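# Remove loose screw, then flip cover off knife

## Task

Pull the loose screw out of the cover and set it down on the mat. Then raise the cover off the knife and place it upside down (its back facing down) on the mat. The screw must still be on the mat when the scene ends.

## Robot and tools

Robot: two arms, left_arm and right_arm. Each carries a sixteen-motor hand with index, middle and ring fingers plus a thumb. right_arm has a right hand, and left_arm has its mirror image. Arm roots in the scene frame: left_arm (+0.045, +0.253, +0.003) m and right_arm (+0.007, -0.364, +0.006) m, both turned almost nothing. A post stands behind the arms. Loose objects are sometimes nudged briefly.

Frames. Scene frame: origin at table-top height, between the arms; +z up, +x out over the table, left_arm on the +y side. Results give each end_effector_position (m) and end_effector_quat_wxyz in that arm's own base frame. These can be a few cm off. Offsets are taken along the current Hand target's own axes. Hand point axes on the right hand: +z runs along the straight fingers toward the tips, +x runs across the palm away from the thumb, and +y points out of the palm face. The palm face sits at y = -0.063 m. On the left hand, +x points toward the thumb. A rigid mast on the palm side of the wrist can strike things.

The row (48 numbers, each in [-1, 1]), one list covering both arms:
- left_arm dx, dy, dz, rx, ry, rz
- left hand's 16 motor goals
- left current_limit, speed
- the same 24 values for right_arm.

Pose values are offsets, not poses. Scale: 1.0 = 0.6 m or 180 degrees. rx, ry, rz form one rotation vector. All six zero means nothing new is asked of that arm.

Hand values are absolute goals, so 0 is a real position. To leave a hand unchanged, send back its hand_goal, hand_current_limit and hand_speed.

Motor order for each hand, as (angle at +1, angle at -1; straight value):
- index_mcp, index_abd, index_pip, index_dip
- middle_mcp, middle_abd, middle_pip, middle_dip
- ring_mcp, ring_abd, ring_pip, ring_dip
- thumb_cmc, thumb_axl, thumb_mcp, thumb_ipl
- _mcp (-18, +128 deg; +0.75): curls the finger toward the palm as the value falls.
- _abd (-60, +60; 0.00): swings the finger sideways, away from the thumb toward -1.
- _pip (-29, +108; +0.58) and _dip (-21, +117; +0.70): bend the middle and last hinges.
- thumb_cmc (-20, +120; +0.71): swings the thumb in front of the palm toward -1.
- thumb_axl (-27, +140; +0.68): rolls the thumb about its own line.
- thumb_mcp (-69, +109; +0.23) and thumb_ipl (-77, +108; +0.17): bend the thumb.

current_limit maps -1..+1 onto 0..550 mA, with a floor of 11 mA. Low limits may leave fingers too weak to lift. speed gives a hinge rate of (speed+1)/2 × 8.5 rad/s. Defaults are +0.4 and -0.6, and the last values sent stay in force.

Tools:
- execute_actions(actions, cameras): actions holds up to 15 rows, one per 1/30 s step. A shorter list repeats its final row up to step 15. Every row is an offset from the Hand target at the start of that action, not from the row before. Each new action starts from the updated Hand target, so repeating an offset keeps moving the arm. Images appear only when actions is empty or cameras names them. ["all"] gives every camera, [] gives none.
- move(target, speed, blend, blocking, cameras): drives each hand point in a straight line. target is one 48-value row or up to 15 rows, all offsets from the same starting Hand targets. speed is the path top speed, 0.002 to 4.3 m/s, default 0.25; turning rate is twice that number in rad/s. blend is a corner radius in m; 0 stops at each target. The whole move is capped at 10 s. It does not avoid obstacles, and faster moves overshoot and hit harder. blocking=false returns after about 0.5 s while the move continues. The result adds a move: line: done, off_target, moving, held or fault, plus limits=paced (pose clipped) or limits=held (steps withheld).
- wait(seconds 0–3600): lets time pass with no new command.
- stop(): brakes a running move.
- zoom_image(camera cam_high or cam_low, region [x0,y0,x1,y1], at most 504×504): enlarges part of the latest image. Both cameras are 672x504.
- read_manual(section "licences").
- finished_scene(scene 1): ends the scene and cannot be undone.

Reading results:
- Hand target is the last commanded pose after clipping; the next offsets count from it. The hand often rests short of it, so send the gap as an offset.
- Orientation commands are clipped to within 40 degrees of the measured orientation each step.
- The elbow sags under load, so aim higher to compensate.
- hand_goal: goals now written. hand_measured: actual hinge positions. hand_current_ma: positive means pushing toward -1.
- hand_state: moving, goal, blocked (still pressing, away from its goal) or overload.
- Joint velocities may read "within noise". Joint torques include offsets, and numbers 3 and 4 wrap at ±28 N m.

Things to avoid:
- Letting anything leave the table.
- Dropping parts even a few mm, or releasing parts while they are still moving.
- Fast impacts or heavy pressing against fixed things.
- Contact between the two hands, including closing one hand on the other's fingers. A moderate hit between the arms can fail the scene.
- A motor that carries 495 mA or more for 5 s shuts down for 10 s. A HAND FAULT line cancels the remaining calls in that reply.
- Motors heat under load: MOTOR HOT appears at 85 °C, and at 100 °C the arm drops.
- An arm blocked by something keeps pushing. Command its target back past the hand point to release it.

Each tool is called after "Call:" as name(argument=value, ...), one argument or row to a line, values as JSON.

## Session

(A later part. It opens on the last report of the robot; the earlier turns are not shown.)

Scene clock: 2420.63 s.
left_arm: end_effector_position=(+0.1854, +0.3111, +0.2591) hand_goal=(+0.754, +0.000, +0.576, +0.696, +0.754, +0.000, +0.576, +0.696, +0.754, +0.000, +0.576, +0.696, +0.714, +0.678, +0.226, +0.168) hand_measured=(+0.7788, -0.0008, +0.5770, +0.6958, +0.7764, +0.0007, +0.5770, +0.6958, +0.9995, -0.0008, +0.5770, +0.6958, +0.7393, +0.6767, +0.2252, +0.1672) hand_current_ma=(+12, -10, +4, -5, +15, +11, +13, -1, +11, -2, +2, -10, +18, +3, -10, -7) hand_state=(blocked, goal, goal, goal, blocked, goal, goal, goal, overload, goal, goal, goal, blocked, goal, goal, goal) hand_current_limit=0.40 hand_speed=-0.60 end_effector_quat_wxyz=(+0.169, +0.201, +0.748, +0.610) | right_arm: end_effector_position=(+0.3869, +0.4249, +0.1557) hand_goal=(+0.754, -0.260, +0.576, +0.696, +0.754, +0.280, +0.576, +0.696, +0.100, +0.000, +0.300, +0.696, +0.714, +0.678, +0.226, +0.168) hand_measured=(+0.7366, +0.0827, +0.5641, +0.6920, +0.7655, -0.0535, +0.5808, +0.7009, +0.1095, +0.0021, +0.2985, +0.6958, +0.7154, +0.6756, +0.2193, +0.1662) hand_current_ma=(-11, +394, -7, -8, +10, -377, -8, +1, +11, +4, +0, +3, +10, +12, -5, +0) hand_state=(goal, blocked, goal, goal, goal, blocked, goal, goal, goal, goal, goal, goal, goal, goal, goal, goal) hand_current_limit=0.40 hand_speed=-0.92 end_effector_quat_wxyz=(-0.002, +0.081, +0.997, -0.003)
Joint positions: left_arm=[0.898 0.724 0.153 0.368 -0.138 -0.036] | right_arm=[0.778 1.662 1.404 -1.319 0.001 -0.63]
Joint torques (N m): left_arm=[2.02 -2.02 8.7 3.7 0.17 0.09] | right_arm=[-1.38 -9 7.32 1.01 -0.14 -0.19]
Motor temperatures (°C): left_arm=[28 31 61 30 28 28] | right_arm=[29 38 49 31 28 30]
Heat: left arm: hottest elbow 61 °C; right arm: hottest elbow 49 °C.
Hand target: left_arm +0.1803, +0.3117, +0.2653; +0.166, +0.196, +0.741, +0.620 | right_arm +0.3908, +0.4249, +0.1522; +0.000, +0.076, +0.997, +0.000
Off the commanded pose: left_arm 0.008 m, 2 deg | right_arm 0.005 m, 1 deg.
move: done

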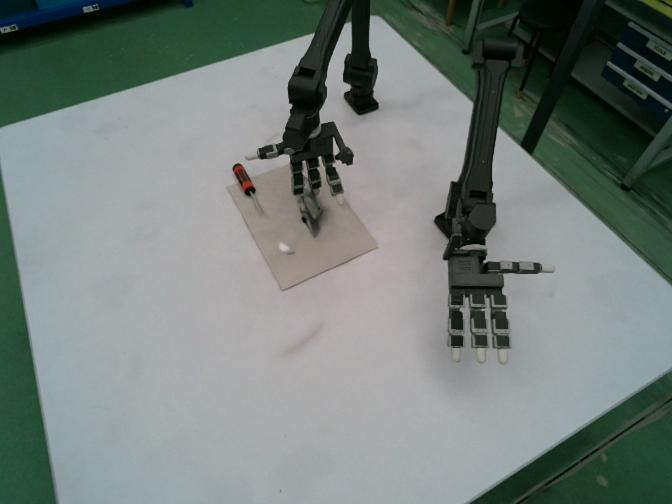

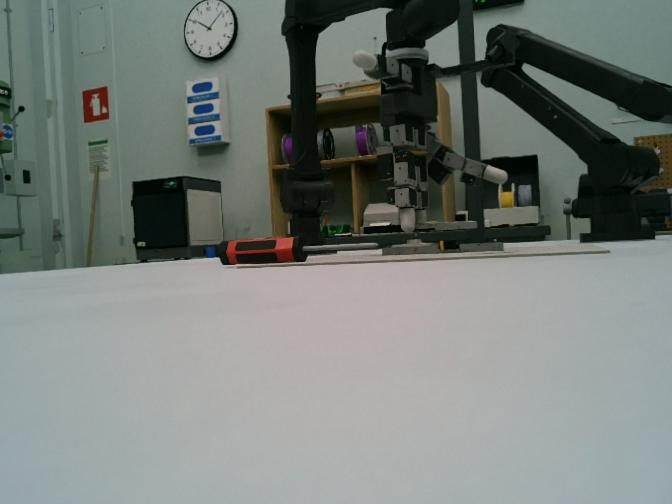

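Call:
move(
  target=[0,0,0,0,0,0,0.754,0,0.576,0.696,0.754,0,0.576,0.696,0.754,0,0.576,0.696,0.714,0.678,0.226,0.168,0.4,-0.6,-0.0085,-0.0047,0,0,0,0,0.754,-0.26,0.576,0.696,0.754,0.28,0.576,0.696,0.1,0,0.3,0.696,0.714,0.678,0.226,0.168,0.4,-0.92],
  speed=0.04,
  cameras=["all"],
)

Call:
zoom_image(
  camera="cam_high",
  region=[270, 160, 350, 240],
)

Call:
zoom_image(
  camera="cam_low",
  region=[360, 190, 480, 270],
)

Scene clock: 2437.73 s.
left_arm: end_effector_position=(+0.1854, +0.3111, +0.2591) hand_goal=(+0.754, +0.000, +0.576, +0.696, +0.754, +0.000, +0.576, +0.696, +0.754, +0.000, +0.576, +0.696, +0.714, +0.678, +0.226, +0.168) hand_measured=(+0.7788, -0.0008, +0.5770, +0.6958, +0.7764, +0.0007, +0.5770, +0.6958, +1.0000, -0.0008, +0.5770, +0.6958, +0.7393, +0.6767, +0.2252, +0.1672) hand_current_ma=(+16, -4, +1, -1, +17, +9, +11, -6, +10, +3, +5, -8, +25, -2, -1, -2) hand_state=(blocked, goal, goal, goal, blocked, goal, goal, goal, overload, goal, goal, goal, blocked, goal, goal, goal) hand_current_limit=0.40 hand_speed=-0.60 end_effector_quat_wxyz=(+0.169, +0.201, +0.748, +0.610) | right_arm: end_effector_position=(+0.3916, +0.4201, +0.1557) hand_goal=(+0.754, -0.260, +0.576, +0.696, +0.754, +0.280, +0.576, +0.696, +0.100, +0.000, +0.300, +0.696, +0.714, +0.678, +0.226, +0.168) hand_measured=(+0.7354, +0.0827, +0.5654, +0.6920, +0.7655, -0.0535, +0.5808, +0.7022, +0.1107, +0.0021, +0.2998, +0.6958, +0.7167, +0.6756, +0.2193, +0.1662) hand_current_ma=(-15, +391, -10, -12, +13, -378, -9, +4, +9, +2, -4, +2, +9, +6, -7, +5) hand_state=(goal, blocked, goal, goal, goal, blocked, goal, goal, goal, goal, goal, goal, goal, goal, goal, goal) hand_current_limit=0.40 hand_speed=-0.92 end_effector_quat_wxyz=(-0.002, +0.082, +0.997, -0.003)
Joint positions: left_arm=[0.898 0.724 0.153 0.368 -0.138 -0.036] | right_arm=[0.765 1.662 1.404 -1.319 0.001 -0.642]
Joint torques (N m): left_arm=[1.32 -0.79 8.73 3.71 0.16 0.04] | right_arm=[-1.26 -8.76 7.56 0.98 -0.14 -0.16]
Motor temperatures (°C): left_arm=[28 31 61 30 28 28] | right_arm=[29 37 47 31 28 30]
Heat: left arm: hottest elbow 61 °C; right arm: hottest elbow 47 °C.
Hand target: left_arm +0.1803, +0.3117, +0.2653; +0.166, +0.196, +0.741, +0.620 | right_arm +0.3953, +0.4214, +0.1521; +0.000, +0.076, +0.997, +0.000
Off the commanded pose: left_arm 0.008 m, 2 deg | right_arm 0.005 m, 1 deg.
move: done

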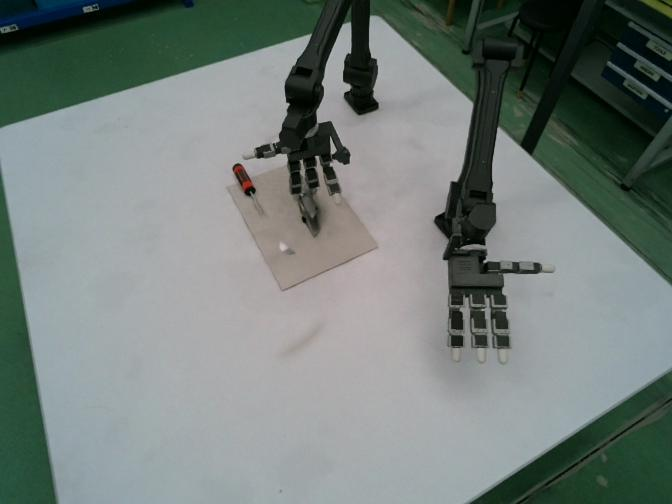

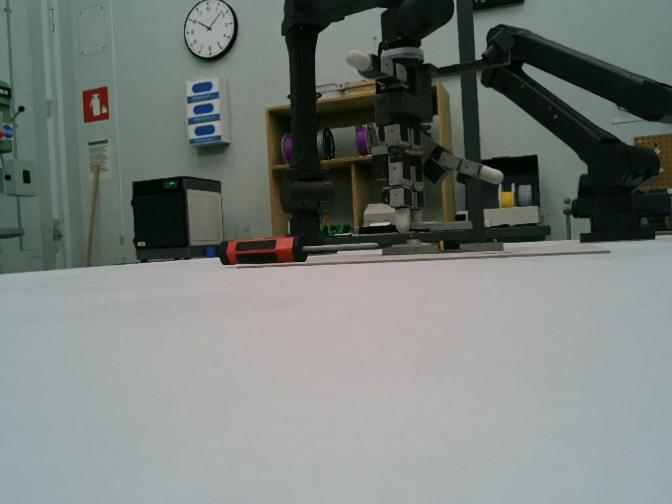

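Scaled by 6.300 from the camera's image (finer frame: 960x720).

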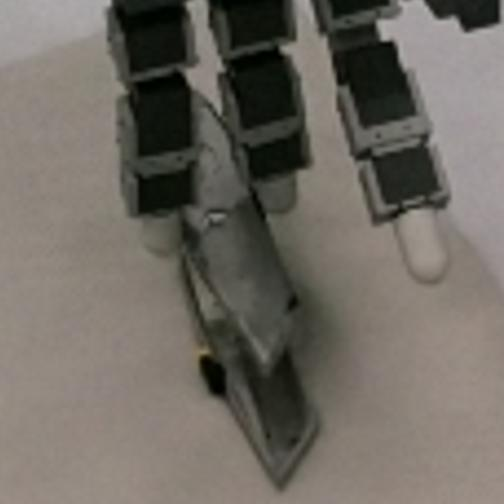

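Scaled by 4.200 from the camera's image (finer frame: 960x720).

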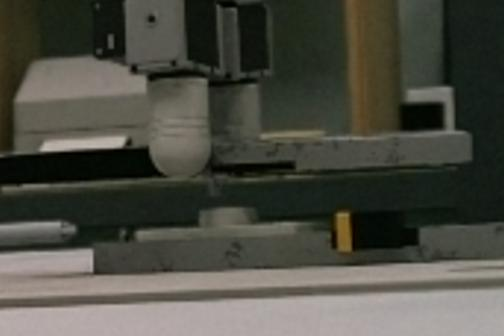

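Call:
move(
  target=[0,0,0,0,0,0,0.754,0,0.576,0.696,0.754,0,0.576,0.696,0.754,0,0.576,0.696,0.714,0.678,0.226,0.168,0.4,-0.6,0.0026,0.007,0.008,0,0,0,0.754,-0.26,0.576,0.696,0.754,0.28,0.576,0.696,0.1,0,0.3,0.696,0.714,0.678,0.226,0.168,0.4,-0.92],
  speed=0.04,
  cameras=["all"],
)

Call:
zoom_image(
  camera="cam_high",
  region=[270, 160, 350, 240],
)

Call:
zoom_image(
  camera="cam_low",
  region=[360, 190, 480, 270],
)

Scene clock: 2449.60 s.
left_arm: end_effector_position=(+0.1854, +0.3111, +0.2591) hand_goal=(+0.754, +0.000, +0.576, +0.696, +0.754, +0.000, +0.576, +0.696, +0.754, +0.000, +0.576, +0.696, +0.714, +0.678, +0.226, +0.168) hand_measured=(+0.7788, +0.0007, +0.5770, +0.6958, +0.7764, +0.0007, +0.5770, +0.6958, +0.9995, +0.0007, +0.5770, +0.6958, +0.7393, +0.6777, +0.2252, +0.1681) hand_current_ma=(+13, -9, -1, -9, +18, +9, +8, -7, +9, +1, +1, -5, +29, -2, -10, -5) hand_state=(blocked, goal, goal, goal, blocked, goal, goal, goal, overload, goal, goal, goal, blocked, goal, goal, goal) hand_current_limit=0.40 hand_speed=-0.60 end_effector_quat_wxyz=(+0.169, +0.201, +0.748, +0.610) | right_arm: end_effector_position=(+0.3935, +0.4220, +0.1508) hand_goal=(+0.754, -0.260, +0.576, +0.696, +0.754, +0.280, +0.576, +0.696, +0.100, +0.000, +0.300, +0.696, +0.714, +0.678, +0.226, +0.168) hand_measured=(+0.7366, +0.0827, +0.5641, +0.6920, +0.7655, -0.0535, +0.5808, +0.7009, +0.1107, +0.0021, +0.2985, +0.6958, +0.7154, +0.6746, +0.2193, +0.1662) hand_current_ma=(-16, +397, -8, -7, +14, -381, -9, +5, +8, +4, -3, -1, +6, +2, -3, +9) hand_state=(goal, blocked, goal, goal, goal, blocked, goal, goal, goal, goal, goal, goal, goal, goal, goal, goal) hand_current_limit=0.40 hand_speed=-0.92 end_effector_quat_wxyz=(-0.002, +0.082, +0.997, -0.003)
Joint positions: left_arm=[0.898 0.724 0.153 0.368 -0.138 -0.036] | right_arm=[0.765 1.673 1.404 -1.309 0.001 -0.643]
Joint torques (N m): left_arm=[1.67 -1.79 8.95 3.59 0.18 0.12] | right_arm=[-0.44 -8.7 7.49 0.95 -0.14 -0.11]
Motor temperatures (°C): left_arm=[28 31 61 30 28 28] | right_arm=[29 37 46 31 28 30]
Heat: left arm: hottest elbow 61 °C; right arm: hottest elbow 46 °C.
Hand target: left_arm +0.1803, +0.3117, +0.2653; +0.166, +0.196, +0.741, +0.620 | right_arm +0.3944, +0.4258, +0.1473; +0.000, +0.076, +0.997, +0.000
Off the commanded pose: left_arm 0.008 m, 2 deg | right_arm 0.005 m, 1 deg.
move: done

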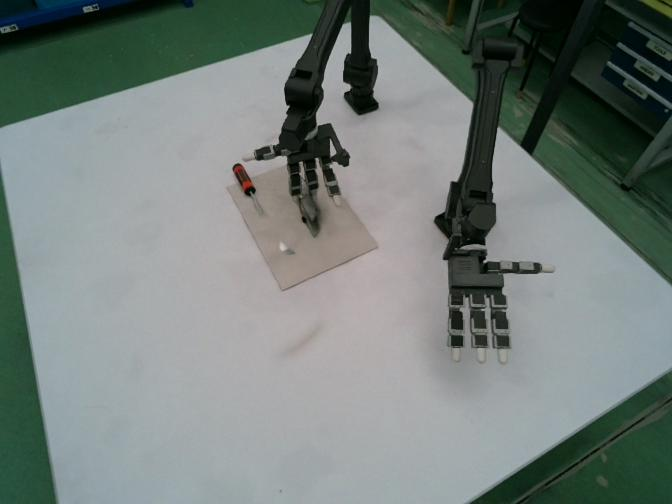

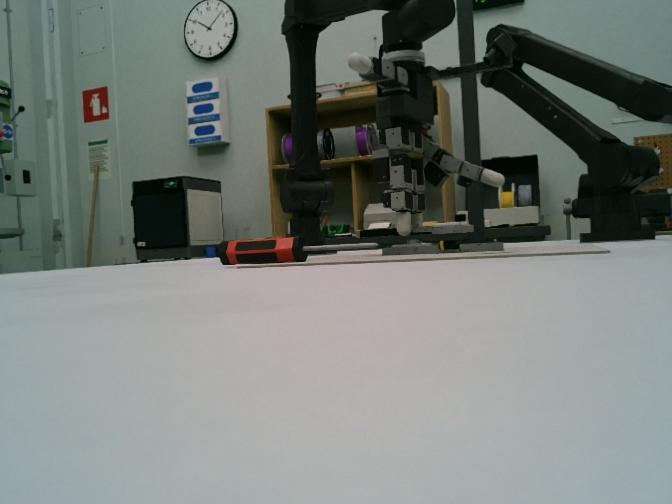

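Scaled by 6.300 from the camera's image (finer frame: 960x720).

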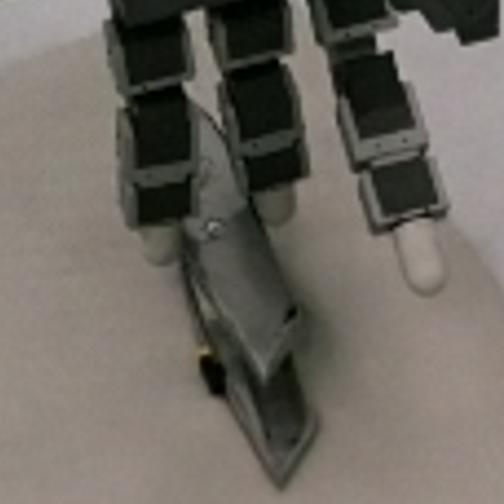

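Scaled by 4.200 from the camera's image (finer frame: 960x720).

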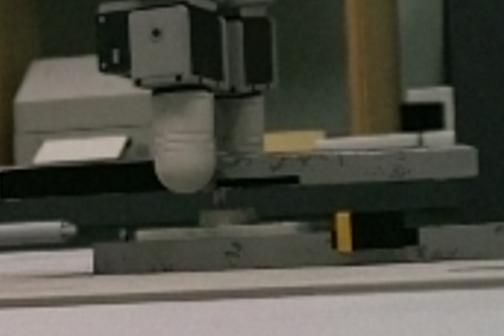

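Call:
move(
  target=[0,0,0,0,0,0,0.754,0,0.576,0.696,0.754,0,0.576,0.696,0.754,0,0.576,0.696,0.714,0.678,0.226,0.168,0.4,-0.6,0,0.001,0.011,0,0,0,0.754,-0.26,0.576,0.696,0.754,0.28,0.576,0.696,0.1,0,0.3,0.696,0.714,0.678,0.226,0.168,0.4,-0.92],
  speed=0.03,
  cameras=["all"],
)

Call:
zoom_image(
  camera="cam_high",
  region=[270, 160, 350, 240],
)

Call:
zoom_image(
  camera="cam_low",
  region=[360, 190, 480, 270],
)

Scene clock: 2463.10 s.
left_arm: end_effector_position=(+0.1854, +0.3111, +0.2591) hand_goal=(+0.754, +0.000, +0.576, +0.696, +0.754, +0.000, +0.576, +0.696, +0.754, +0.000, +0.576, +0.696, +0.714, +0.678, +0.226, +0.168) hand_measured=(+0.7776, -0.0008, +0.5770, +0.6958, +0.7764, -0.0008, +0.5770, +0.6958, +1.0000, -0.0008, +0.5770, +0.6958, +0.7393, +0.6767, +0.2252, +0.1672) hand_current_ma=(+16, -9, +6, -7, +17, +4, +11, -5, +9, +0, +6, -5, +30, +5, -5, -3) hand_state=(blocked, goal, goal, goal, blocked, goal, goal, goal, overload, goal, goal, goal, blocked, goal, goal, goal) hand_current_limit=0.40 hand_speed=-0.60 end_effector_quat_wxyz=(+0.169, +0.201, +0.748, +0.610) | right_arm: end_effector_position=(+0.3944, +0.4229, +0.1453) hand_goal=(+0.754, -0.260, +0.576, +0.696, +0.754, +0.280, +0.576, +0.696, +0.100, +0.000, +0.300, +0.696, +0.714, +0.678, +0.226, +0.168) hand_measured=(+0.7366, +0.0827, +0.5654, +0.6920, +0.7655, -0.0535, +0.5821, +0.7009, +0.1107, +0.0021, +0.2998, +0.6971, +0.7154, +0.6746, +0.2193, +0.1662) hand_current_ma=(-11, +397, -2, -6, +9, -372, -7, +6, +5, +6, +1, -3, +7, +6, -2, +3) hand_state=(goal, blocked, goal, goal, goal, blocked, goal, goal, goal, goal, goal, goal, goal, goal, goal, goal) hand_current_limit=0.40 hand_speed=-0.92 end_effector_quat_wxyz=(-0.001, +0.082, +0.997, -0.002)
Joint positions: left_arm=[0.898 0.724 0.153 0.368 -0.138 -0.036] | right_arm=[0.765 1.678 1.396 -1.293 0.001 -0.643]
Joint torques (N m): left_arm=[1.96 -0.79 8.81 3.55 0.16 0.08] | right_arm=[-0.44 -9 7.24 1.01 -0.14 -0.1]
Motor temperatures (°C): left_arm=[28 31 61 30 28 28] | right_arm=[29 37 46 31 28 30]
Heat: left arm: hottest elbow 61 °C; right arm: hottest elbow 46 °C.
Hand target: left_arm +0.1803, +0.3117, +0.2653; +0.166, +0.196, +0.741, +0.620 | right_arm +0.3944, +0.4264, +0.1407; +0.000, +0.076, +0.997, +0.000
Off the commanded pose: left_arm 0.008 m, 2 deg | right_arm 0.006 m, 1 deg.
move: done

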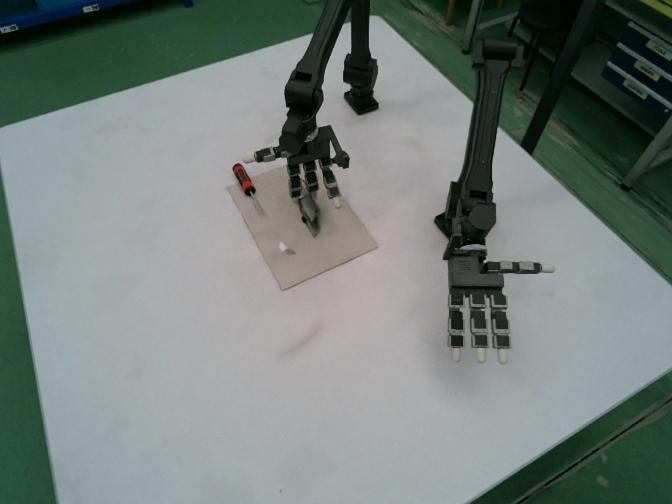

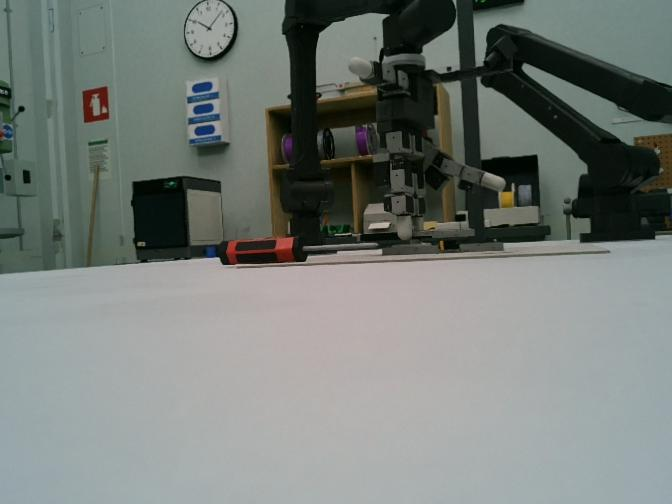

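Scaled by 6.300 from the camera's image (finer frame: 960x720).

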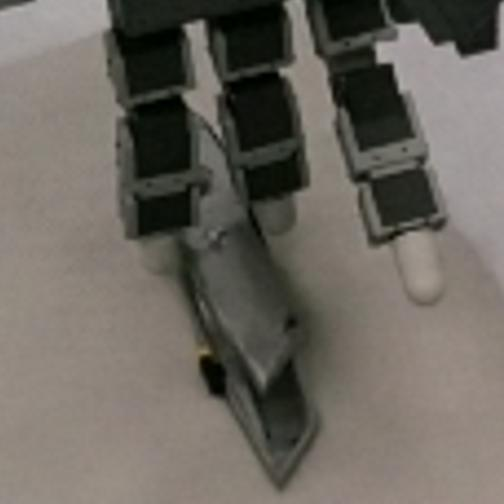

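Scaled by 4.200 from the camera's image (finer frame: 960x720).

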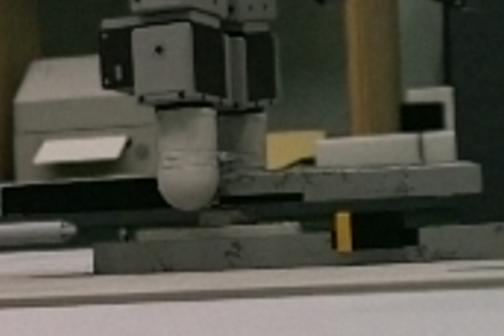

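Call:
zoom_image(
  camera="cam_low",
  region=[395, 215, 435, 245],
)

Call:
zoom_image(
  camera="cam_high",
  region=[290, 180, 320, 210],
)

Scaled by 12.600 from the camera's image (finer frame: 960x720).

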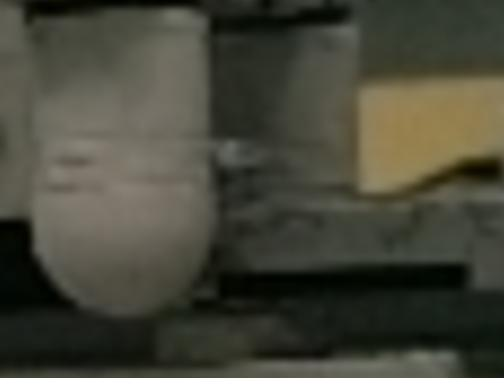

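Scaled by 16.800 from the camera's image (finer frame: 960x720).

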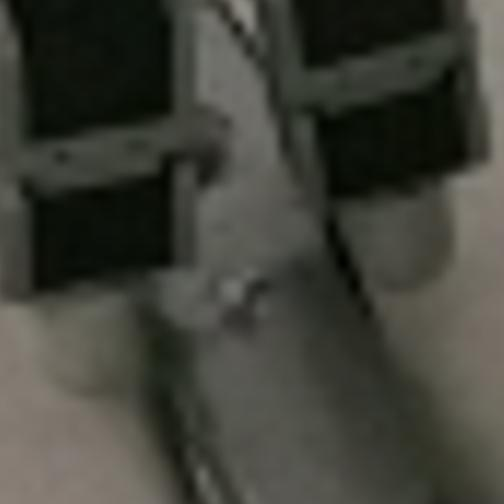

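Call:
move(
  target=[0,0,0,0,0,0,0.754,0,0.576,0.696,0.754,0,0.576,0.696,0.754,0,0.576,0.696,0.714,0.678,0.226,0.168,0.4,-0.6,0,0.001,0.009,0,0,0,0.754,-0.26,0.576,0.696,0.754,0.28,0.576,0.696,0.1,0,0.3,0.696,0.714,0.678,0.226,0.168,0.4,-0.92],
  speed=0.03,
  cameras=["all"],
)

Call:
zoom_image(
  camera="cam_high",
  region=[280, 170, 330, 220],
)

Call:
zoom_image(
  camera="cam_low",
  region=[385, 210, 445, 255],
)

Scene clock: 2476.43 s.
left_arm: end_effector_position=(+0.1854, +0.3111, +0.2591) hand_goal=(+0.754, +0.000, +0.576, +0.696, +0.754, +0.000, +0.576, +0.696, +0.754, +0.000, +0.576, +0.696, +0.714, +0.678, +0.226, +0.168) hand_measured=(+0.7788, -0.0008, +0.5770, +0.6958, +0.7764, +0.0007, +0.5770, +0.6958, +0.9995, +0.0007, +0.5770, +0.6958, +0.7393, +0.6777, +0.2252, +0.1681) hand_current_ma=(+13, -10, +0, -11, +13, +7, +6, -11, +6, -1, +2, -9, +27, +0, -10, -6) hand_state=(blocked, goal, goal, goal, blocked, goal, goal, goal, overload, goal, goal, goal, blocked, goal, goal, goal) hand_current_limit=0.40 hand_speed=-0.60 end_effector_quat_wxyz=(+0.169, +0.201, +0.748, +0.610) | right_arm: end_effector_position=(+0.3955, +0.4241, +0.1450) hand_goal=(+0.754, -0.260, +0.576, +0.696, +0.754, +0.280, +0.576, +0.696, +0.100, +0.000, +0.300, +0.696, +0.714, +0.678, +0.226, +0.168) hand_measured=(+0.7354, +0.0842, +0.5654, +0.6920, +0.7691, -0.0535, +0.5834, +0.7009, +0.1119, +0.0021, +0.2998, +0.6958, +0.7154, +0.6746, +0.2193, +0.1662) hand_current_ma=(-7, +398, -10, -13, +18, -383, -3, +4, +7, +3, -4, -3, +9, +7, -3, +2) hand_state=(goal, blocked, goal, goal, goal, blocked, goal, goal, goal, goal, goal, goal, goal, goal, goal, goal) hand_current_limit=0.40 hand_speed=-0.92 end_effector_quat_wxyz=(+0.001, +0.082, +0.997, +0.001)
Joint positions: left_arm=[0.898 0.724 0.153 0.368 -0.138 -0.036] | right_arm=[0.765 1.679 1.394 -1.283 0 -0.643]
Joint torques (N m): left_arm=[1.38 -1.55 8.85 3.74 0.14 0.09] | right_arm=[-0.38 -8.59 6.83 1.17 -0.12 -0.09]
Motor temperatures (°C): left_arm=[28 31 61 30 28 28] | right_arm=[29 38 47 31 28 30]
Heat: left arm: hottest elbow 61 °C; right arm: hottest elbow 47 °C.
Hand target: left_arm +0.1803, +0.3117, +0.2653; +0.166, +0.196, +0.741, +0.620 | right_arm +0.3945, +0.4271, +0.1354; -0.001, +0.076, +0.997, +0.000
Off the commanded pose: left_arm 0.008 m, 2 deg | right_arm 0.010 m, 1 deg.
move: done

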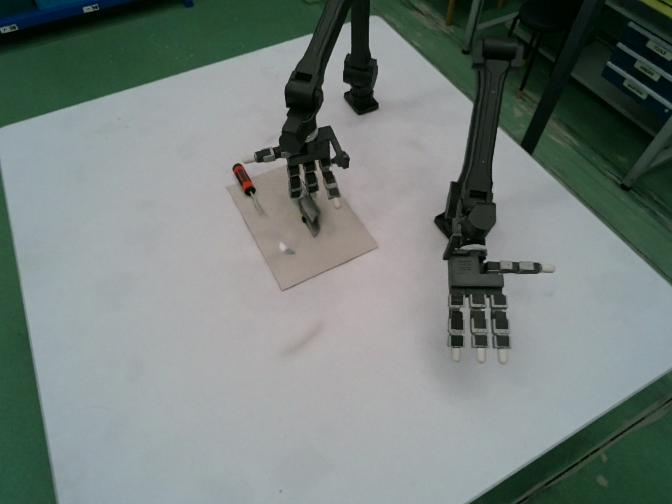

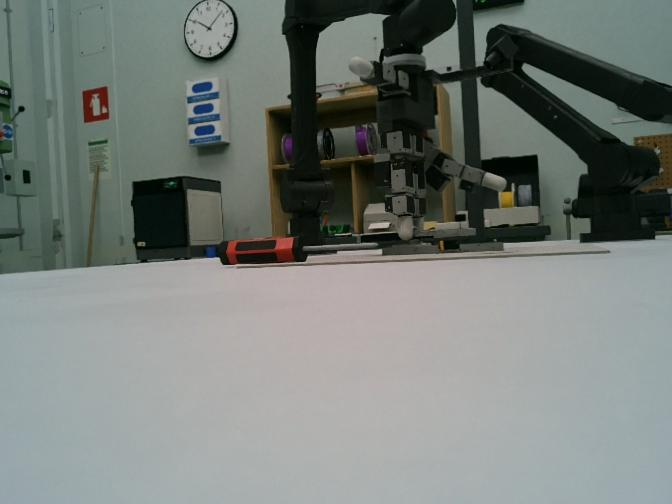

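Scaled by 10.080 from the camera's image (finer frame: 960x720).

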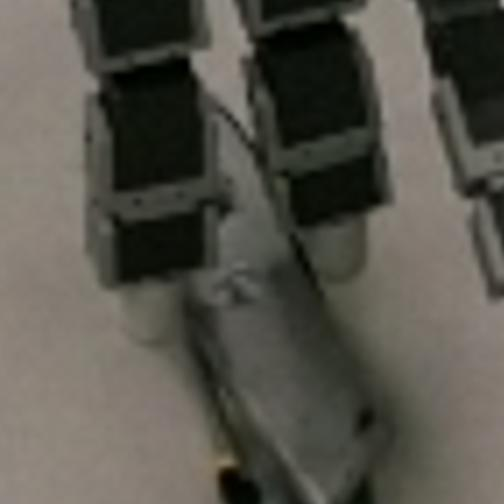

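Scaled by 8.400 from the camera's image (finer frame: 960x720).

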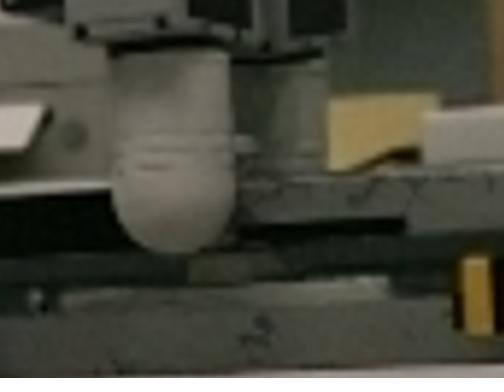

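Call:
move(
  target=[0,0,0,0,0,0,0.754,0,0.576,0.696,0.754,0,0.576,0.696,0.754,0,0.576,0.696,0.714,0.678,0.226,0.168,0.4,-0.6,0,0,-0.07,0,0,0,0.754,-0.26,0.576,0.696,0.754,0.28,0.576,0.696,0.1,0,0.3,0.696,0.714,0.678,0.226,0.168,0.4,-0.92],
  speed=0.06,
  cameras=["all"],
)

Call:
zoom_image(
  camera="cam_low",
  region=[360, 190, 480, 270],
)

Scene clock: 2856.33 s.
left_arm: end_effector_position=(+0.1854, +0.3111, +0.2591) hand_goal=(+0.754, +0.000, +0.576, +0.696, +0.754, +0.000, +0.576, +0.696, +0.754, +0.000, +0.576, +0.696, +0.714, +0.678, +0.226, +0.168) hand_measured=(+0.7788, +0.0007, +0.5757, +0.6958, +0.7764, +0.0007, +0.5770, +0.6971, +0.9995, -0.0008, +0.5770, +0.6958, +0.7393, +0.6767, +0.2252, +0.1681) hand_current_ma=(+15, -11, +8, -6, +17, +6, +7, -3, +11, +4, +4, -6, +31, -1, -10, -14) hand_state=(blocked, goal, goal, goal, blocked, goal, goal, goal, overload, goal, goal, goal, blocked, goal, goal, goal) hand_current_limit=0.40 hand_speed=-0.60 end_effector_quat_wxyz=(+0.169, +0.201, +0.748, +0.610) | right_arm: end_effector_position=(+0.3842, +0.4133, +0.1429) hand_goal=(+0.754, -0.260, +0.576, +0.696, +0.754, +0.280, +0.576, +0.696, +0.100, +0.000, +0.300, +0.696, +0.714, +0.678, +0.226, +0.168) hand_measured=(+0.7281, +0.0827, +0.5603, +0.6894, +0.7703, -0.0491, +0.5847, +0.7022, +0.1107, +0.0051, +0.2998, +0.6958, +0.7154, +0.6746, +0.2183, +0.1662) hand_current_ma=(-14, +393, -9, -9, +11, -380, -12, +5, +12, +3, +1, -1, +6, +8, -8, +6) hand_state=(blocked, blocked, goal, goal, goal, blocked, goal, goal, goal, goal, goal, goal, goal, goal, goal, goal) hand_current_limit=0.40 hand_speed=-0.92 end_effector_quat_wxyz=(-0.021, +0.082, +0.996, -0.024)
Joint positions: left_arm=[0.898 0.724 0.153 0.368 -0.138 -0.036] | right_arm=[0.765 1.679 1.402 -1.357 0 -0.643]
Joint torques (N m): left_arm=[1.73 -1.08 8.73 3.75 0.18 0.13] | right_arm=[-0.38 -11.05 11.47 0.09 -0.12 -0.09]
Motor temperatures (°C): left_arm=[27 30 62 30 28 28] | right_arm=[28 38 44 31 28 30]
Heat: left arm: hottest elbow 62 °C; right arm: hottest elbow 44 °C.
Hand target: left_arm +0.1803, +0.3117, +0.2653; +0.166, +0.196, +0.741, +0.620 | right_arm +0.3945, +0.4270, +0.1773; -0.001, +0.076, +0.997, +0.000
Off the commanded pose: left_arm 0.008 m, 2 deg | right_arm 0.039 m, 4 deg.
move: off_target (right_arm)

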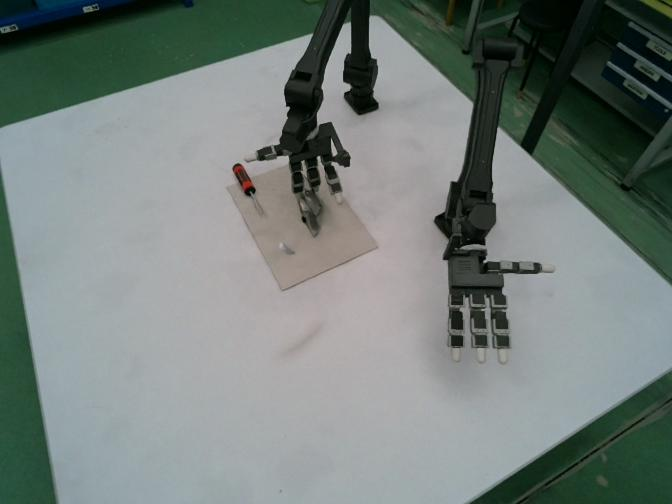

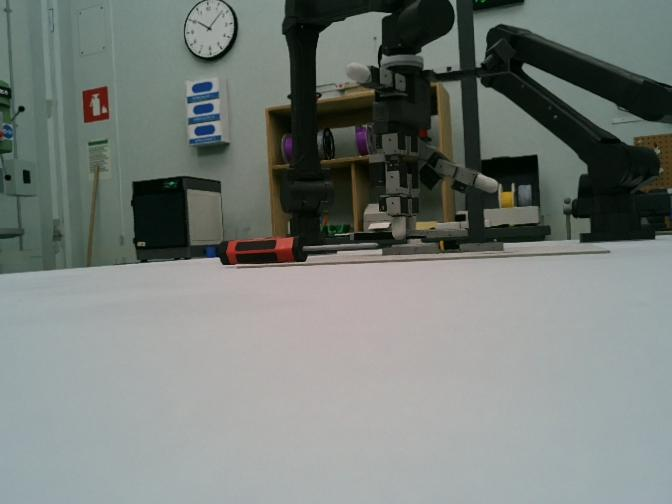

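Scaled by 4.200 from the camera's image (finer frame: 960x720).

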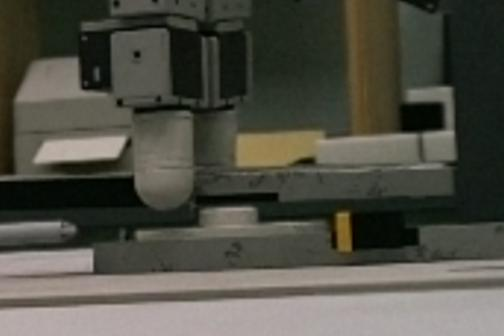

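Call:
move(
  target=[0,0,0,0,0,0,0.754,0,0.576,0.696,0.754,0,0.576,0.696,0.754,0,0.576,0.696,0.714,0.678,0.226,0.168,0.4,-0.6,0,0,-0.03,0,0,0,0.754,-0.26,0.576,0.696,0.754,0.28,0.576,0.696,0.1,0,0.3,0.696,0.714,0.678,0.226,0.168,0.4,-0.92],
  speed=0.06,
)

Scene clock: 2863.77 s.
left_arm: end_effector_position=(+0.1854, +0.3111, +0.2591) hand_goal=(+0.754, +0.000, +0.576, +0.696, +0.754, +0.000, +0.576, +0.696, +0.754, +0.000, +0.576, +0.696, +0.714, +0.678, +0.226, +0.168) hand_measured=(+0.7788, -0.0008, +0.5770, +0.6958, +0.7764, -0.0008, +0.5770, +0.6958, +1.0000, -0.0008, +0.5770, +0.6958, +0.7393, +0.6767, +0.2252, +0.1681) hand_current_ma=(+14, -8, +3, -8, +21, +15, +9, -3, +7, -1, +9, -6, +27, +3, -8, -2) hand_state=(blocked, goal, goal, goal, blocked, goal, goal, goal, overload, goal, goal, goal, blocked, goal, goal, goal) hand_current_limit=0.40 hand_speed=-0.60 end_effector_quat_wxyz=(+0.169, +0.201, +0.748, +0.610) | right_arm: end_effector_position=(+0.3852, +0.4142, +0.1577) hand_goal=(+0.754, -0.260, +0.576, +0.696, +0.754, +0.280, +0.576, +0.696, +0.100, +0.000, +0.300, +0.696, +0.714, +0.678, +0.226, +0.168) hand_measured=(+0.7281, +0.0827, +0.5603, +0.6894, +0.7703, -0.0491, +0.5847, +0.7009, +0.1095, +0.0051, +0.2985, +0.6958, +0.7142, +0.6746, +0.2193, +0.1662) hand_current_ma=(-17, +395, -8, -11, +13, -383, -8, +4, +14, +1, +0, -3, +11, +6, -2, +4) hand_state=(blocked, blocked, goal, goal, goal, blocked, goal, goal, goal, goal, goal, goal, goal, goal, goal, goal) hand_current_limit=0.40 hand_speed=-0.92 end_effector_quat_wxyz=(-0.023, +0.082, +0.996, -0.026)
Joint positions: left_arm=[0.898 0.724 0.153 0.368 -0.138 -0.036] | right_arm=[0.765 1.676 1.439 -1.403 0 -0.643]
Joint torques (N m): left_arm=[1.61 -1.38 8.75 3.74 0.21 0.16] | right_arm=[-0.38 -11.46 11.56 -0.01 -0.11 -0.09]
Motor temperatures (°C): left_arm=[27 30 62 30 28 28] | right_arm=[28 38 46 31 28 30]
Heat: left arm: hottest elbow 62 °C; right arm: hottest elbow 46 °C.
Hand target: left_arm +0.1803, +0.3117, +0.2653; +0.166, +0.196, +0.741, +0.620 | right_arm +0.3945, +0.4270, +0.1953; -0.001, +0.076, +0.997, +0.000
Off the commanded pose: left_arm 0.008 m, 2 deg | right_arm 0.041 m, 4 deg.
move: off_target (right_arm)

Call:
move(
  target=[0,0,0,0,0,0,0.754,0,0.576,0.696,0.754,0,0.576,0.696,0.754,0,0.576,0.696,0.714,0.678,0.226,0.168,0.4,-0.6,0.1193,0.0307,0.015,0,0,0,0.754,-0.26,0.576,0.696,0.754,0.28,0.576,0.696,0.1,0,0.3,0.696,0.714,0.678,0.226,0.168,0.4,-0.92],
  speed=0.06,
  cameras=["all"],
)

Call:
zoom_image(
  camera="cam_high",
  region=[270, 150, 370, 250],
)

Call:
zoom_image(
  camera="cam_low",
  region=[360, 180, 520, 270],
)

Scene clock: 2876.30 s.
left_arm: end_effector_position=(+0.1854, +0.3111, +0.2591) hand_goal=(+0.754, +0.000, +0.576, +0.696, +0.754, +0.000, +0.576, +0.696, +0.754, +0.000, +0.576, +0.696, +0.714, +0.678, +0.226, +0.168) hand_measured=(+0.7788, -0.0008, +0.5770, +0.6958, +0.7764, +0.0007, +0.5770, +0.6958, +0.9995, -0.0008, +0.5770, +0.6958, +0.7393, +0.6777, +0.2252, +0.1672) hand_current_ma=(+12, -12, +6, -6, +11, +7, +10, +3, +8, -3, +6, -7, +28, -2, -8, +1) hand_state=(blocked, goal, goal, goal, blocked, goal, goal, goal, overload, goal, goal, goal, blocked, goal, goal, goal) hand_current_limit=0.40 hand_speed=-0.60 end_effector_quat_wxyz=(+0.169, +0.201, +0.748, +0.610) | right_arm: end_effector_position=(+0.3265, +0.4544, +0.1726) hand_goal=(+0.754, -0.260, +0.576, +0.696, +0.754, +0.280, +0.576, +0.696, +0.100, +0.000, +0.300, +0.696, +0.714, +0.678, +0.226, +0.168) hand_measured=(+0.7281, +0.0842, +0.5603, +0.6894, +0.7703, -0.0477, +0.5847, +0.7022, +0.1107, +0.0036, +0.2985, +0.6958, +0.7154, +0.6756, +0.2193, +0.1662) hand_current_ma=(-18, +398, -8, -10, +12, -378, -13, +5, +11, +1, -2, +0, +9, +3, +0, +3) hand_state=(blocked, blocked, goal, goal, goal, blocked, goal, goal, goal, goal, goal, goal, goal, goal, goal, goal) hand_current_limit=0.40 hand_speed=-0.92 end_effector_quat_wxyz=(-0.011, +0.069, +0.997, -0.015)
Joint positions: left_arm=[0.898 0.724 0.153 0.368 -0.138 -0.036] | right_arm=[0.907 1.626 1.41 -1.393 -0.002 -0.526]
Joint torques (N m): left_arm=[1.38 -1.85 8.84 3.69 0.2 0.1] | right_arm=[-0.26 -11.05 7.27 0.94 -0.04 0.18]
Motor temperatures (°C): left_arm=[27 30 62 30 28 28] | right_arm=[28 38 46 31 28 30]
Heat: left arm: hottest elbow 62 °C; right arm: hottest elbow 46 °C.
Hand target: left_arm +0.1803, +0.3117, +0.2653; +0.166, +0.196, +0.741, +0.620 | right_arm +0.3266, +0.4561, +0.1863; -0.001, +0.076, +0.997, +0.000
Off the commanded pose: left_arm 0.008 m, 2 deg | right_arm 0.014 m, 2 deg.
move: off_target (right_arm)

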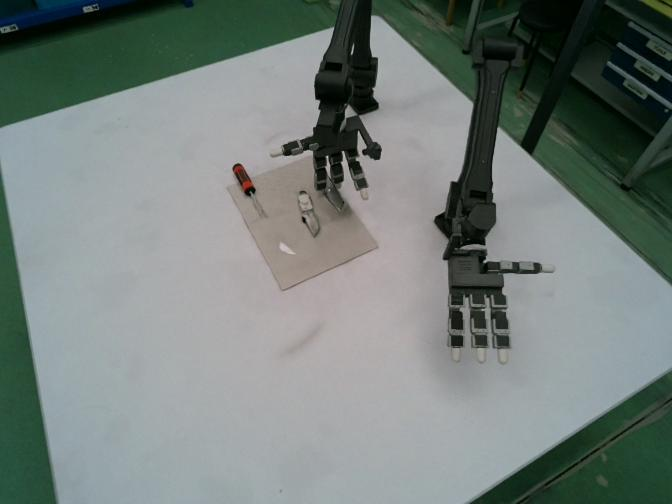

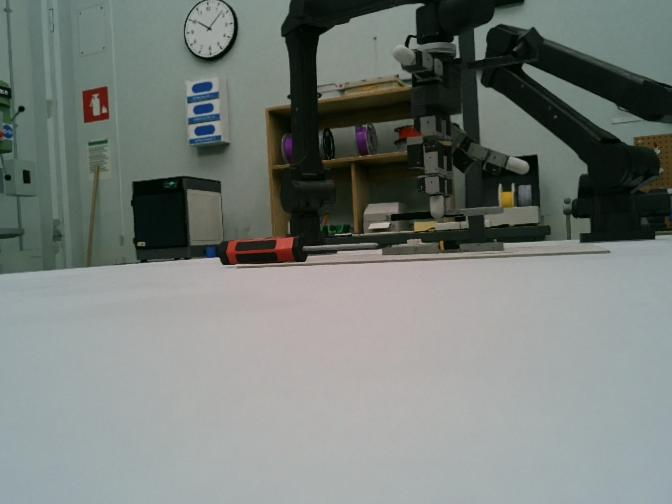

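Scaled by 5.040 from the camera's image (finer frame: 960x720).

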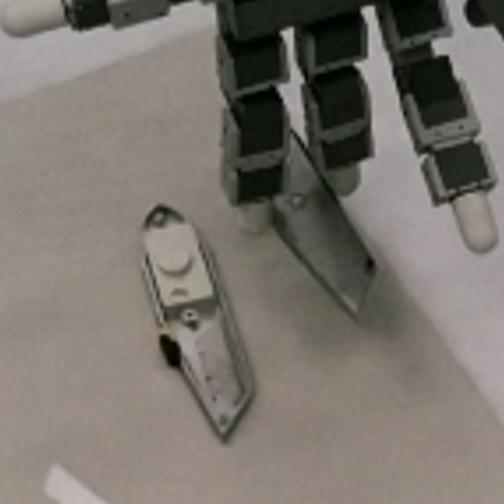

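Scaled by 3.150 from the camera's image (finer frame: 960x720).

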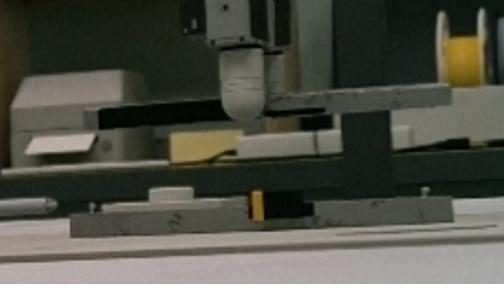

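Call:
move(
  target=[0,0,0,0,0,0,0.754,0,0.576,0.696,0.754,0,0.576,0.696,0.754,0,0.576,0.696,0.714,0.678,0.226,0.168,0.4,-0.6,0,0,0.09,0,0,0,0.754,-0.26,0.576,0.696,0.754,0.28,0.576,0.696,0.1,0,0.3,0.696,0.714,0.678,0.226,0.168,0.4,-0.92],
  speed=0.05,
  cameras=[],
)

Scene clock: 2893.80 s.
left_arm: end_effector_position=(+0.1854, +0.3111, +0.2591) hand_goal=(+0.754, +0.000, +0.576, +0.696, +0.754, +0.000, +0.576, +0.696, +0.754, +0.000, +0.576, +0.696, +0.714, +0.678, +0.226, +0.168) hand_measured=(+0.7788, -0.0008, +0.5770, +0.6958, +0.7764, +0.0007, +0.5770, +0.6958, +0.9995, -0.0008, +0.5770, +0.6958, +0.7393, +0.6777, +0.2252, +0.1672) hand_current_ma=(+14, -9, +3, -12, +22, +8, +10, -5, +7, -2, +6, -5, +31, -4, -11, -5) hand_state=(blocked, goal, goal, goal, blocked, goal, goal, goal, overload, goal, goal, goal, blocked, goal, goal, goal) hand_current_limit=0.40 hand_speed=-0.60 end_effector_quat_wxyz=(+0.169, +0.201, +0.748, +0.610) | right_arm: end_effector_position=(+0.3257, +0.4533, +0.1375) hand_goal=(+0.754, -0.260, +0.576, +0.696, +0.754, +0.280, +0.576, +0.696, +0.100, +0.000, +0.300, +0.696, +0.714, +0.678, +0.226, +0.168) hand_measured=(+0.7293, +0.0827, +0.5603, +0.6894, +0.7703, -0.0477, +0.5834, +0.7009, +0.1107, +0.0051, +0.2998, +0.6958, +0.7154, +0.6746, +0.2193, +0.1662) hand_current_ma=(-19, +396, -8, -12, +13, -378, -7, +5, +10, +0, +2, +1, +11, +7, -3, +0) hand_state=(blocked, blocked, goal, goal, goal, blocked, goal, goal, goal, goal, goal, goal, goal, goal, goal, goal) hand_current_limit=0.40 hand_speed=-0.92 end_effector_quat_wxyz=(-0.002, +0.069, +0.998, -0.001)
Joint positions: left_arm=[0.898 0.724 0.153 0.368 -0.138 -0.036] | right_arm=[0.907 1.626 1.308 -1.255 -0.002 -0.525]
Joint torques (N m): left_arm=[1.26 -1.32 8.7 3.71 0.21 0.13] | right_arm=[-0.26 -8.18 7.13 1.06 -0.02 0.18]
Motor temperatures (°C): left_arm=[27 30 62 30 28 28] | right_arm=[28 38 46 31 28 30]
Heat: left arm: hottest elbow 62 °C; right arm: hottest elbow 46 °C.
Hand target: left_arm +0.1803, +0.3117, +0.2653; +0.166, +0.196, +0.741, +0.620 | right_arm +0.3265, +0.4562, +0.1325; +0.000, +0.076, +0.997, +0.000
Off the commanded pose: left_arm 0.008 m, 2 deg | right_arm 0.006 m, 1 deg.
move: done

Call:
move(
  target=[0,0,0,0,0,0,0.754,0,0.576,0.696,0.754,0,0.576,0.696,0.754,0,0.576,0.696,0.714,0.678,0.226,0.168,0.4,-0.6,0,0,0.021,0,0,0,0.754,-0.26,0.576,0.696,0.754,0.28,0.576,0.696,0.1,0,0.3,0.696,0.714,0.678,0.226,0.168,0.4,-0.92],
  speed=0.03,
  cameras=["all"],
)

Call:
zoom_image(
  camera="cam_low",
  region=[360, 180, 520, 270],
)

Scene clock: 2899.97 s.
left_arm: end_effector_position=(+0.1854, +0.3111, +0.2591) hand_goal=(+0.754, +0.000, +0.576, +0.696, +0.754, +0.000, +0.576, +0.696, +0.754, +0.000, +0.576, +0.696, +0.714, +0.678, +0.226, +0.168) hand_measured=(+0.7788, +0.0007, +0.5770, +0.6958, +0.7764, +0.0007, +0.5770, +0.6958, +1.0000, -0.0008, +0.5770, +0.6958, +0.7381, +0.6777, +0.2252, +0.1672) hand_current_ma=(+14, -10, +3, -6, +17, +6, +11, -6, +14, +0, +7, -7, +31, +0, -6, -6) hand_state=(blocked, goal, goal, goal, blocked, goal, goal, goal, overload, goal, goal, goal, blocked, goal, goal, goal) hand_current_limit=0.40 hand_speed=-0.60 end_effector_quat_wxyz=(+0.169, +0.201, +0.748, +0.610) | right_arm: end_effector_position=(+0.3255, +0.4530, +0.1244) hand_goal=(+0.754, -0.260, +0.576, +0.696, +0.754, +0.280, +0.576, +0.696, +0.100, +0.000, +0.300, +0.696, +0.714, +0.678, +0.226, +0.168) hand_measured=(+0.7293, +0.0827, +0.5616, +0.6894, +0.7703, -0.0477, +0.5847, +0.7009, +0.1107, +0.0036, +0.2998, +0.6958, +0.7154, +0.6746, +0.2193, +0.1662) hand_current_ma=(-18, +402, -9, -7, +14, -376, -8, +4, +9, +6, +0, -2, +6, +8, -5, +3) hand_state=(blocked, blocked, goal, goal, goal, blocked, goal, goal, goal, goal, goal, goal, goal, goal, goal, goal) hand_current_limit=0.40 hand_speed=-0.92 end_effector_quat_wxyz=(-0.002, +0.070, +0.998, -0.002)
Joint positions: left_arm=[0.898 0.724 0.153 0.368 -0.138 -0.036] | right_arm=[0.907 1.638 1.287 -1.225 -0.002 -0.524]
Joint torques (N m): left_arm=[1.14 -0.97 9.13 3.7 0.18 0.1] | right_arm=[-0.21 -8.23 7.04 1.1 -0.02 0.19]
Motor temperatures (°C): left_arm=[27 30 62 30 28 28] | right_arm=[28 37 46 31 28 30]
Heat: left arm: hottest elbow 62 °C; right arm: hottest elbow 46 °C.
Hand target: left_arm +0.1803, +0.3117, +0.2653; +0.166, +0.196, +0.741, +0.620 | right_arm +0.3265, +0.4561, +0.1197; -0.001, +0.076, +0.997, +0.000
Off the commanded pose: left_arm 0.008 m, 2 deg | right_arm 0.006 m, 1 deg.
move: done

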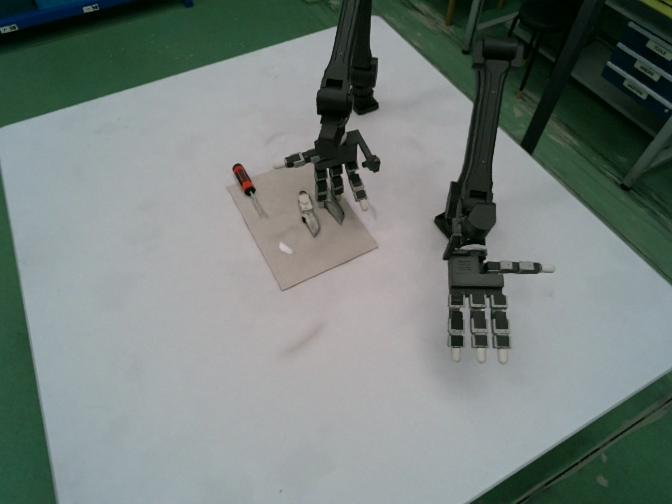

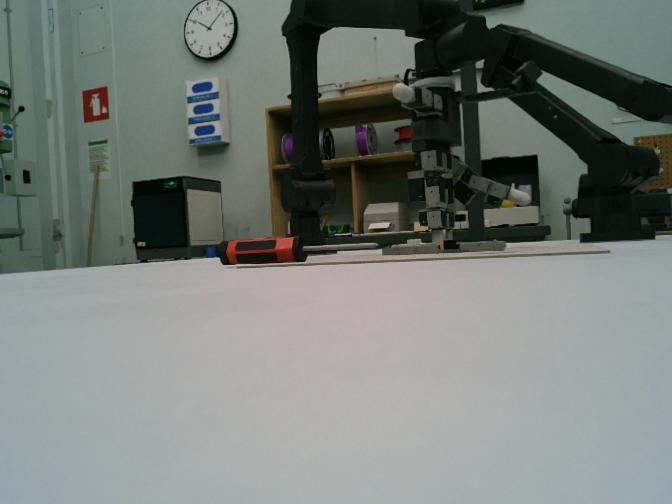

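Scaled by 3.150 from the camera's image (finer frame: 960x720).

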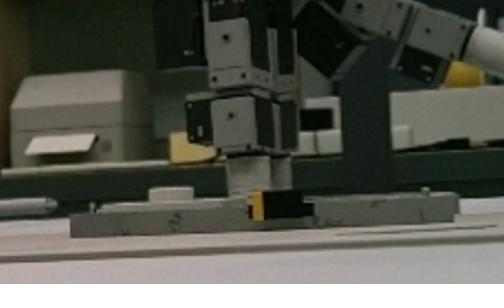

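Call:
move(
  target=[
    [0,0,0,0,0,0,0.754,0,0.576,0.696,0.754,0,0.576,0.696,0.754,0,0.576,0.696,0.714,0.678,0.226,0.168,0.4,-0.6,0,0,0,0,0,0,0.754,0.06,0.576,0.696,0.754,-0.03,0.576,0.696,0.1,0,0.3,0.696,0.714,0.678,0.226,0.168,0.4,-0.95],
    [0,0,0,0,0,0,0.754,0,0.576,0.696,0.754,0,0.576,0.696,0.754,0,0.576,0.696,0.714,0.678,0.226,0.168,0.4,-0.6,0,0,0,0,0,0,0.754,0.16,0.576,0.696,0.754,-0.13,0.576,0.696,0.1,0,0.3,0.696,0.714,0.678,0.226,0.168,0.4,-0.95],
  ],
  speed=0.03,
  cameras=["all"],
)

Call:
zoom_image(
  camera="cam_low",
  region=[360, 180, 520, 270],
)

Scene clock: 2907.47 s.
left_arm: end_effector_position=(+0.1854, +0.3111, +0.2591) hand_goal=(+0.754, +0.000, +0.576, +0.696, +0.754, +0.000, +0.576, +0.696, +0.754, +0.000, +0.576, +0.696, +0.714, +0.678, +0.226, +0.168) hand_measured=(+0.7788, -0.0008, +0.5770, +0.6958, +0.7764, +0.0007, +0.5770, +0.6958, +1.0000, -0.0008, +0.5770, +0.6958, +0.7393, +0.6777, +0.2252, +0.1681) hand_current_ma=(+12, -9, +0, -8, +12, +5, +7, -7, +11, +6, +2, -4, +25, -3, -2, -5) hand_state=(blocked, goal, goal, goal, blocked, goal, goal, goal, overload, goal, goal, goal, blocked, goal, goal, goal) hand_current_limit=0.40 hand_speed=-0.60 end_effector_quat_wxyz=(+0.169, +0.201, +0.748, +0.610) | right_arm: end_effector_position=(+0.3255, +0.4530, +0.1244) hand_goal=(+0.754, +0.160, +0.576, +0.696, +0.754, -0.130, +0.576, +0.696, +0.100, +0.000, +0.300, +0.696, +0.714, +0.678, +0.226, +0.168) hand_measured=(+0.7293, +0.0857, +0.5603, +0.6881, +0.7691, -0.0506, +0.5847, +0.7009, +0.1095, +0.0036, +0.2998, +0.6958, +0.7142, +0.6746, +0.2193, +0.1662) hand_current_ma=(-17, +38, -9, -10, +16, -21, -8, +3, +10, +0, -1, -4, +9, +10, -4, +6) hand_state=(blocked, moving, goal, goal, goal, moving, goal, goal, goal, goal, goal, goal, goal, goal, goal, goal) hand_current_limit=0.40 hand_speed=-0.95 end_effector_quat_wxyz=(-0.002, +0.070, +0.998, -0.002)
Joint positions: left_arm=[0.898 0.724 0.153 0.368 -0.138 -0.036] | right_arm=[0.907 1.638 1.287 -1.225 -0.002 -0.524]
Joint torques (N m): left_arm=[1.79 -1.61 8.83 3.71 0.16 0.13] | right_arm=[-0.21 -8.23 7.05 1.09 -0.02 0.18]
Motor temperatures (°C): left_arm=[27 30 62 30 28 28] | right_arm=[28 37 45 31 28 30]
Heat: left arm: hottest elbow 62 °C; right arm: hottest elbow 45 °C.
Hand target: left_arm +0.1803, +0.3117, +0.2653; +0.166, +0.196, +0.741, +0.620 | right_arm +0.3265, +0.4561, +0.1197; -0.001, +0.076, +0.997, +0.000
Off the commanded pose: left_arm 0.008 m, 2 deg | right_arm 0.006 m, 1 deg.
move: done

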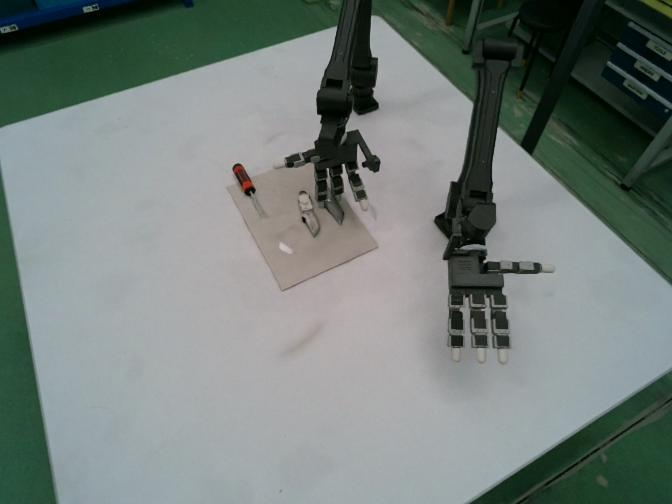

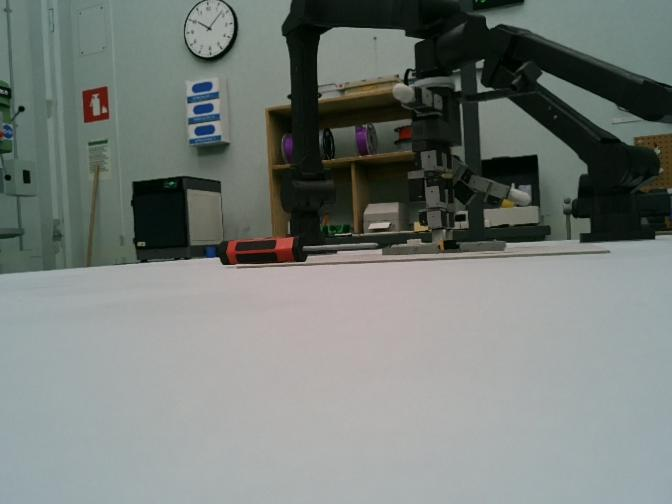

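Scaled by 3.150 from the camera's image (finer frame: 960x720).

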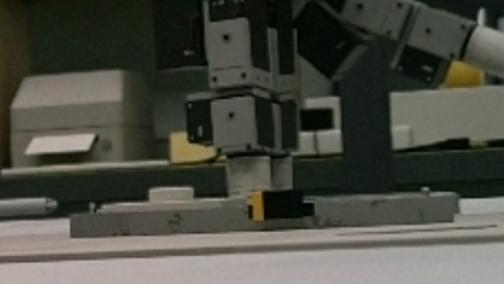

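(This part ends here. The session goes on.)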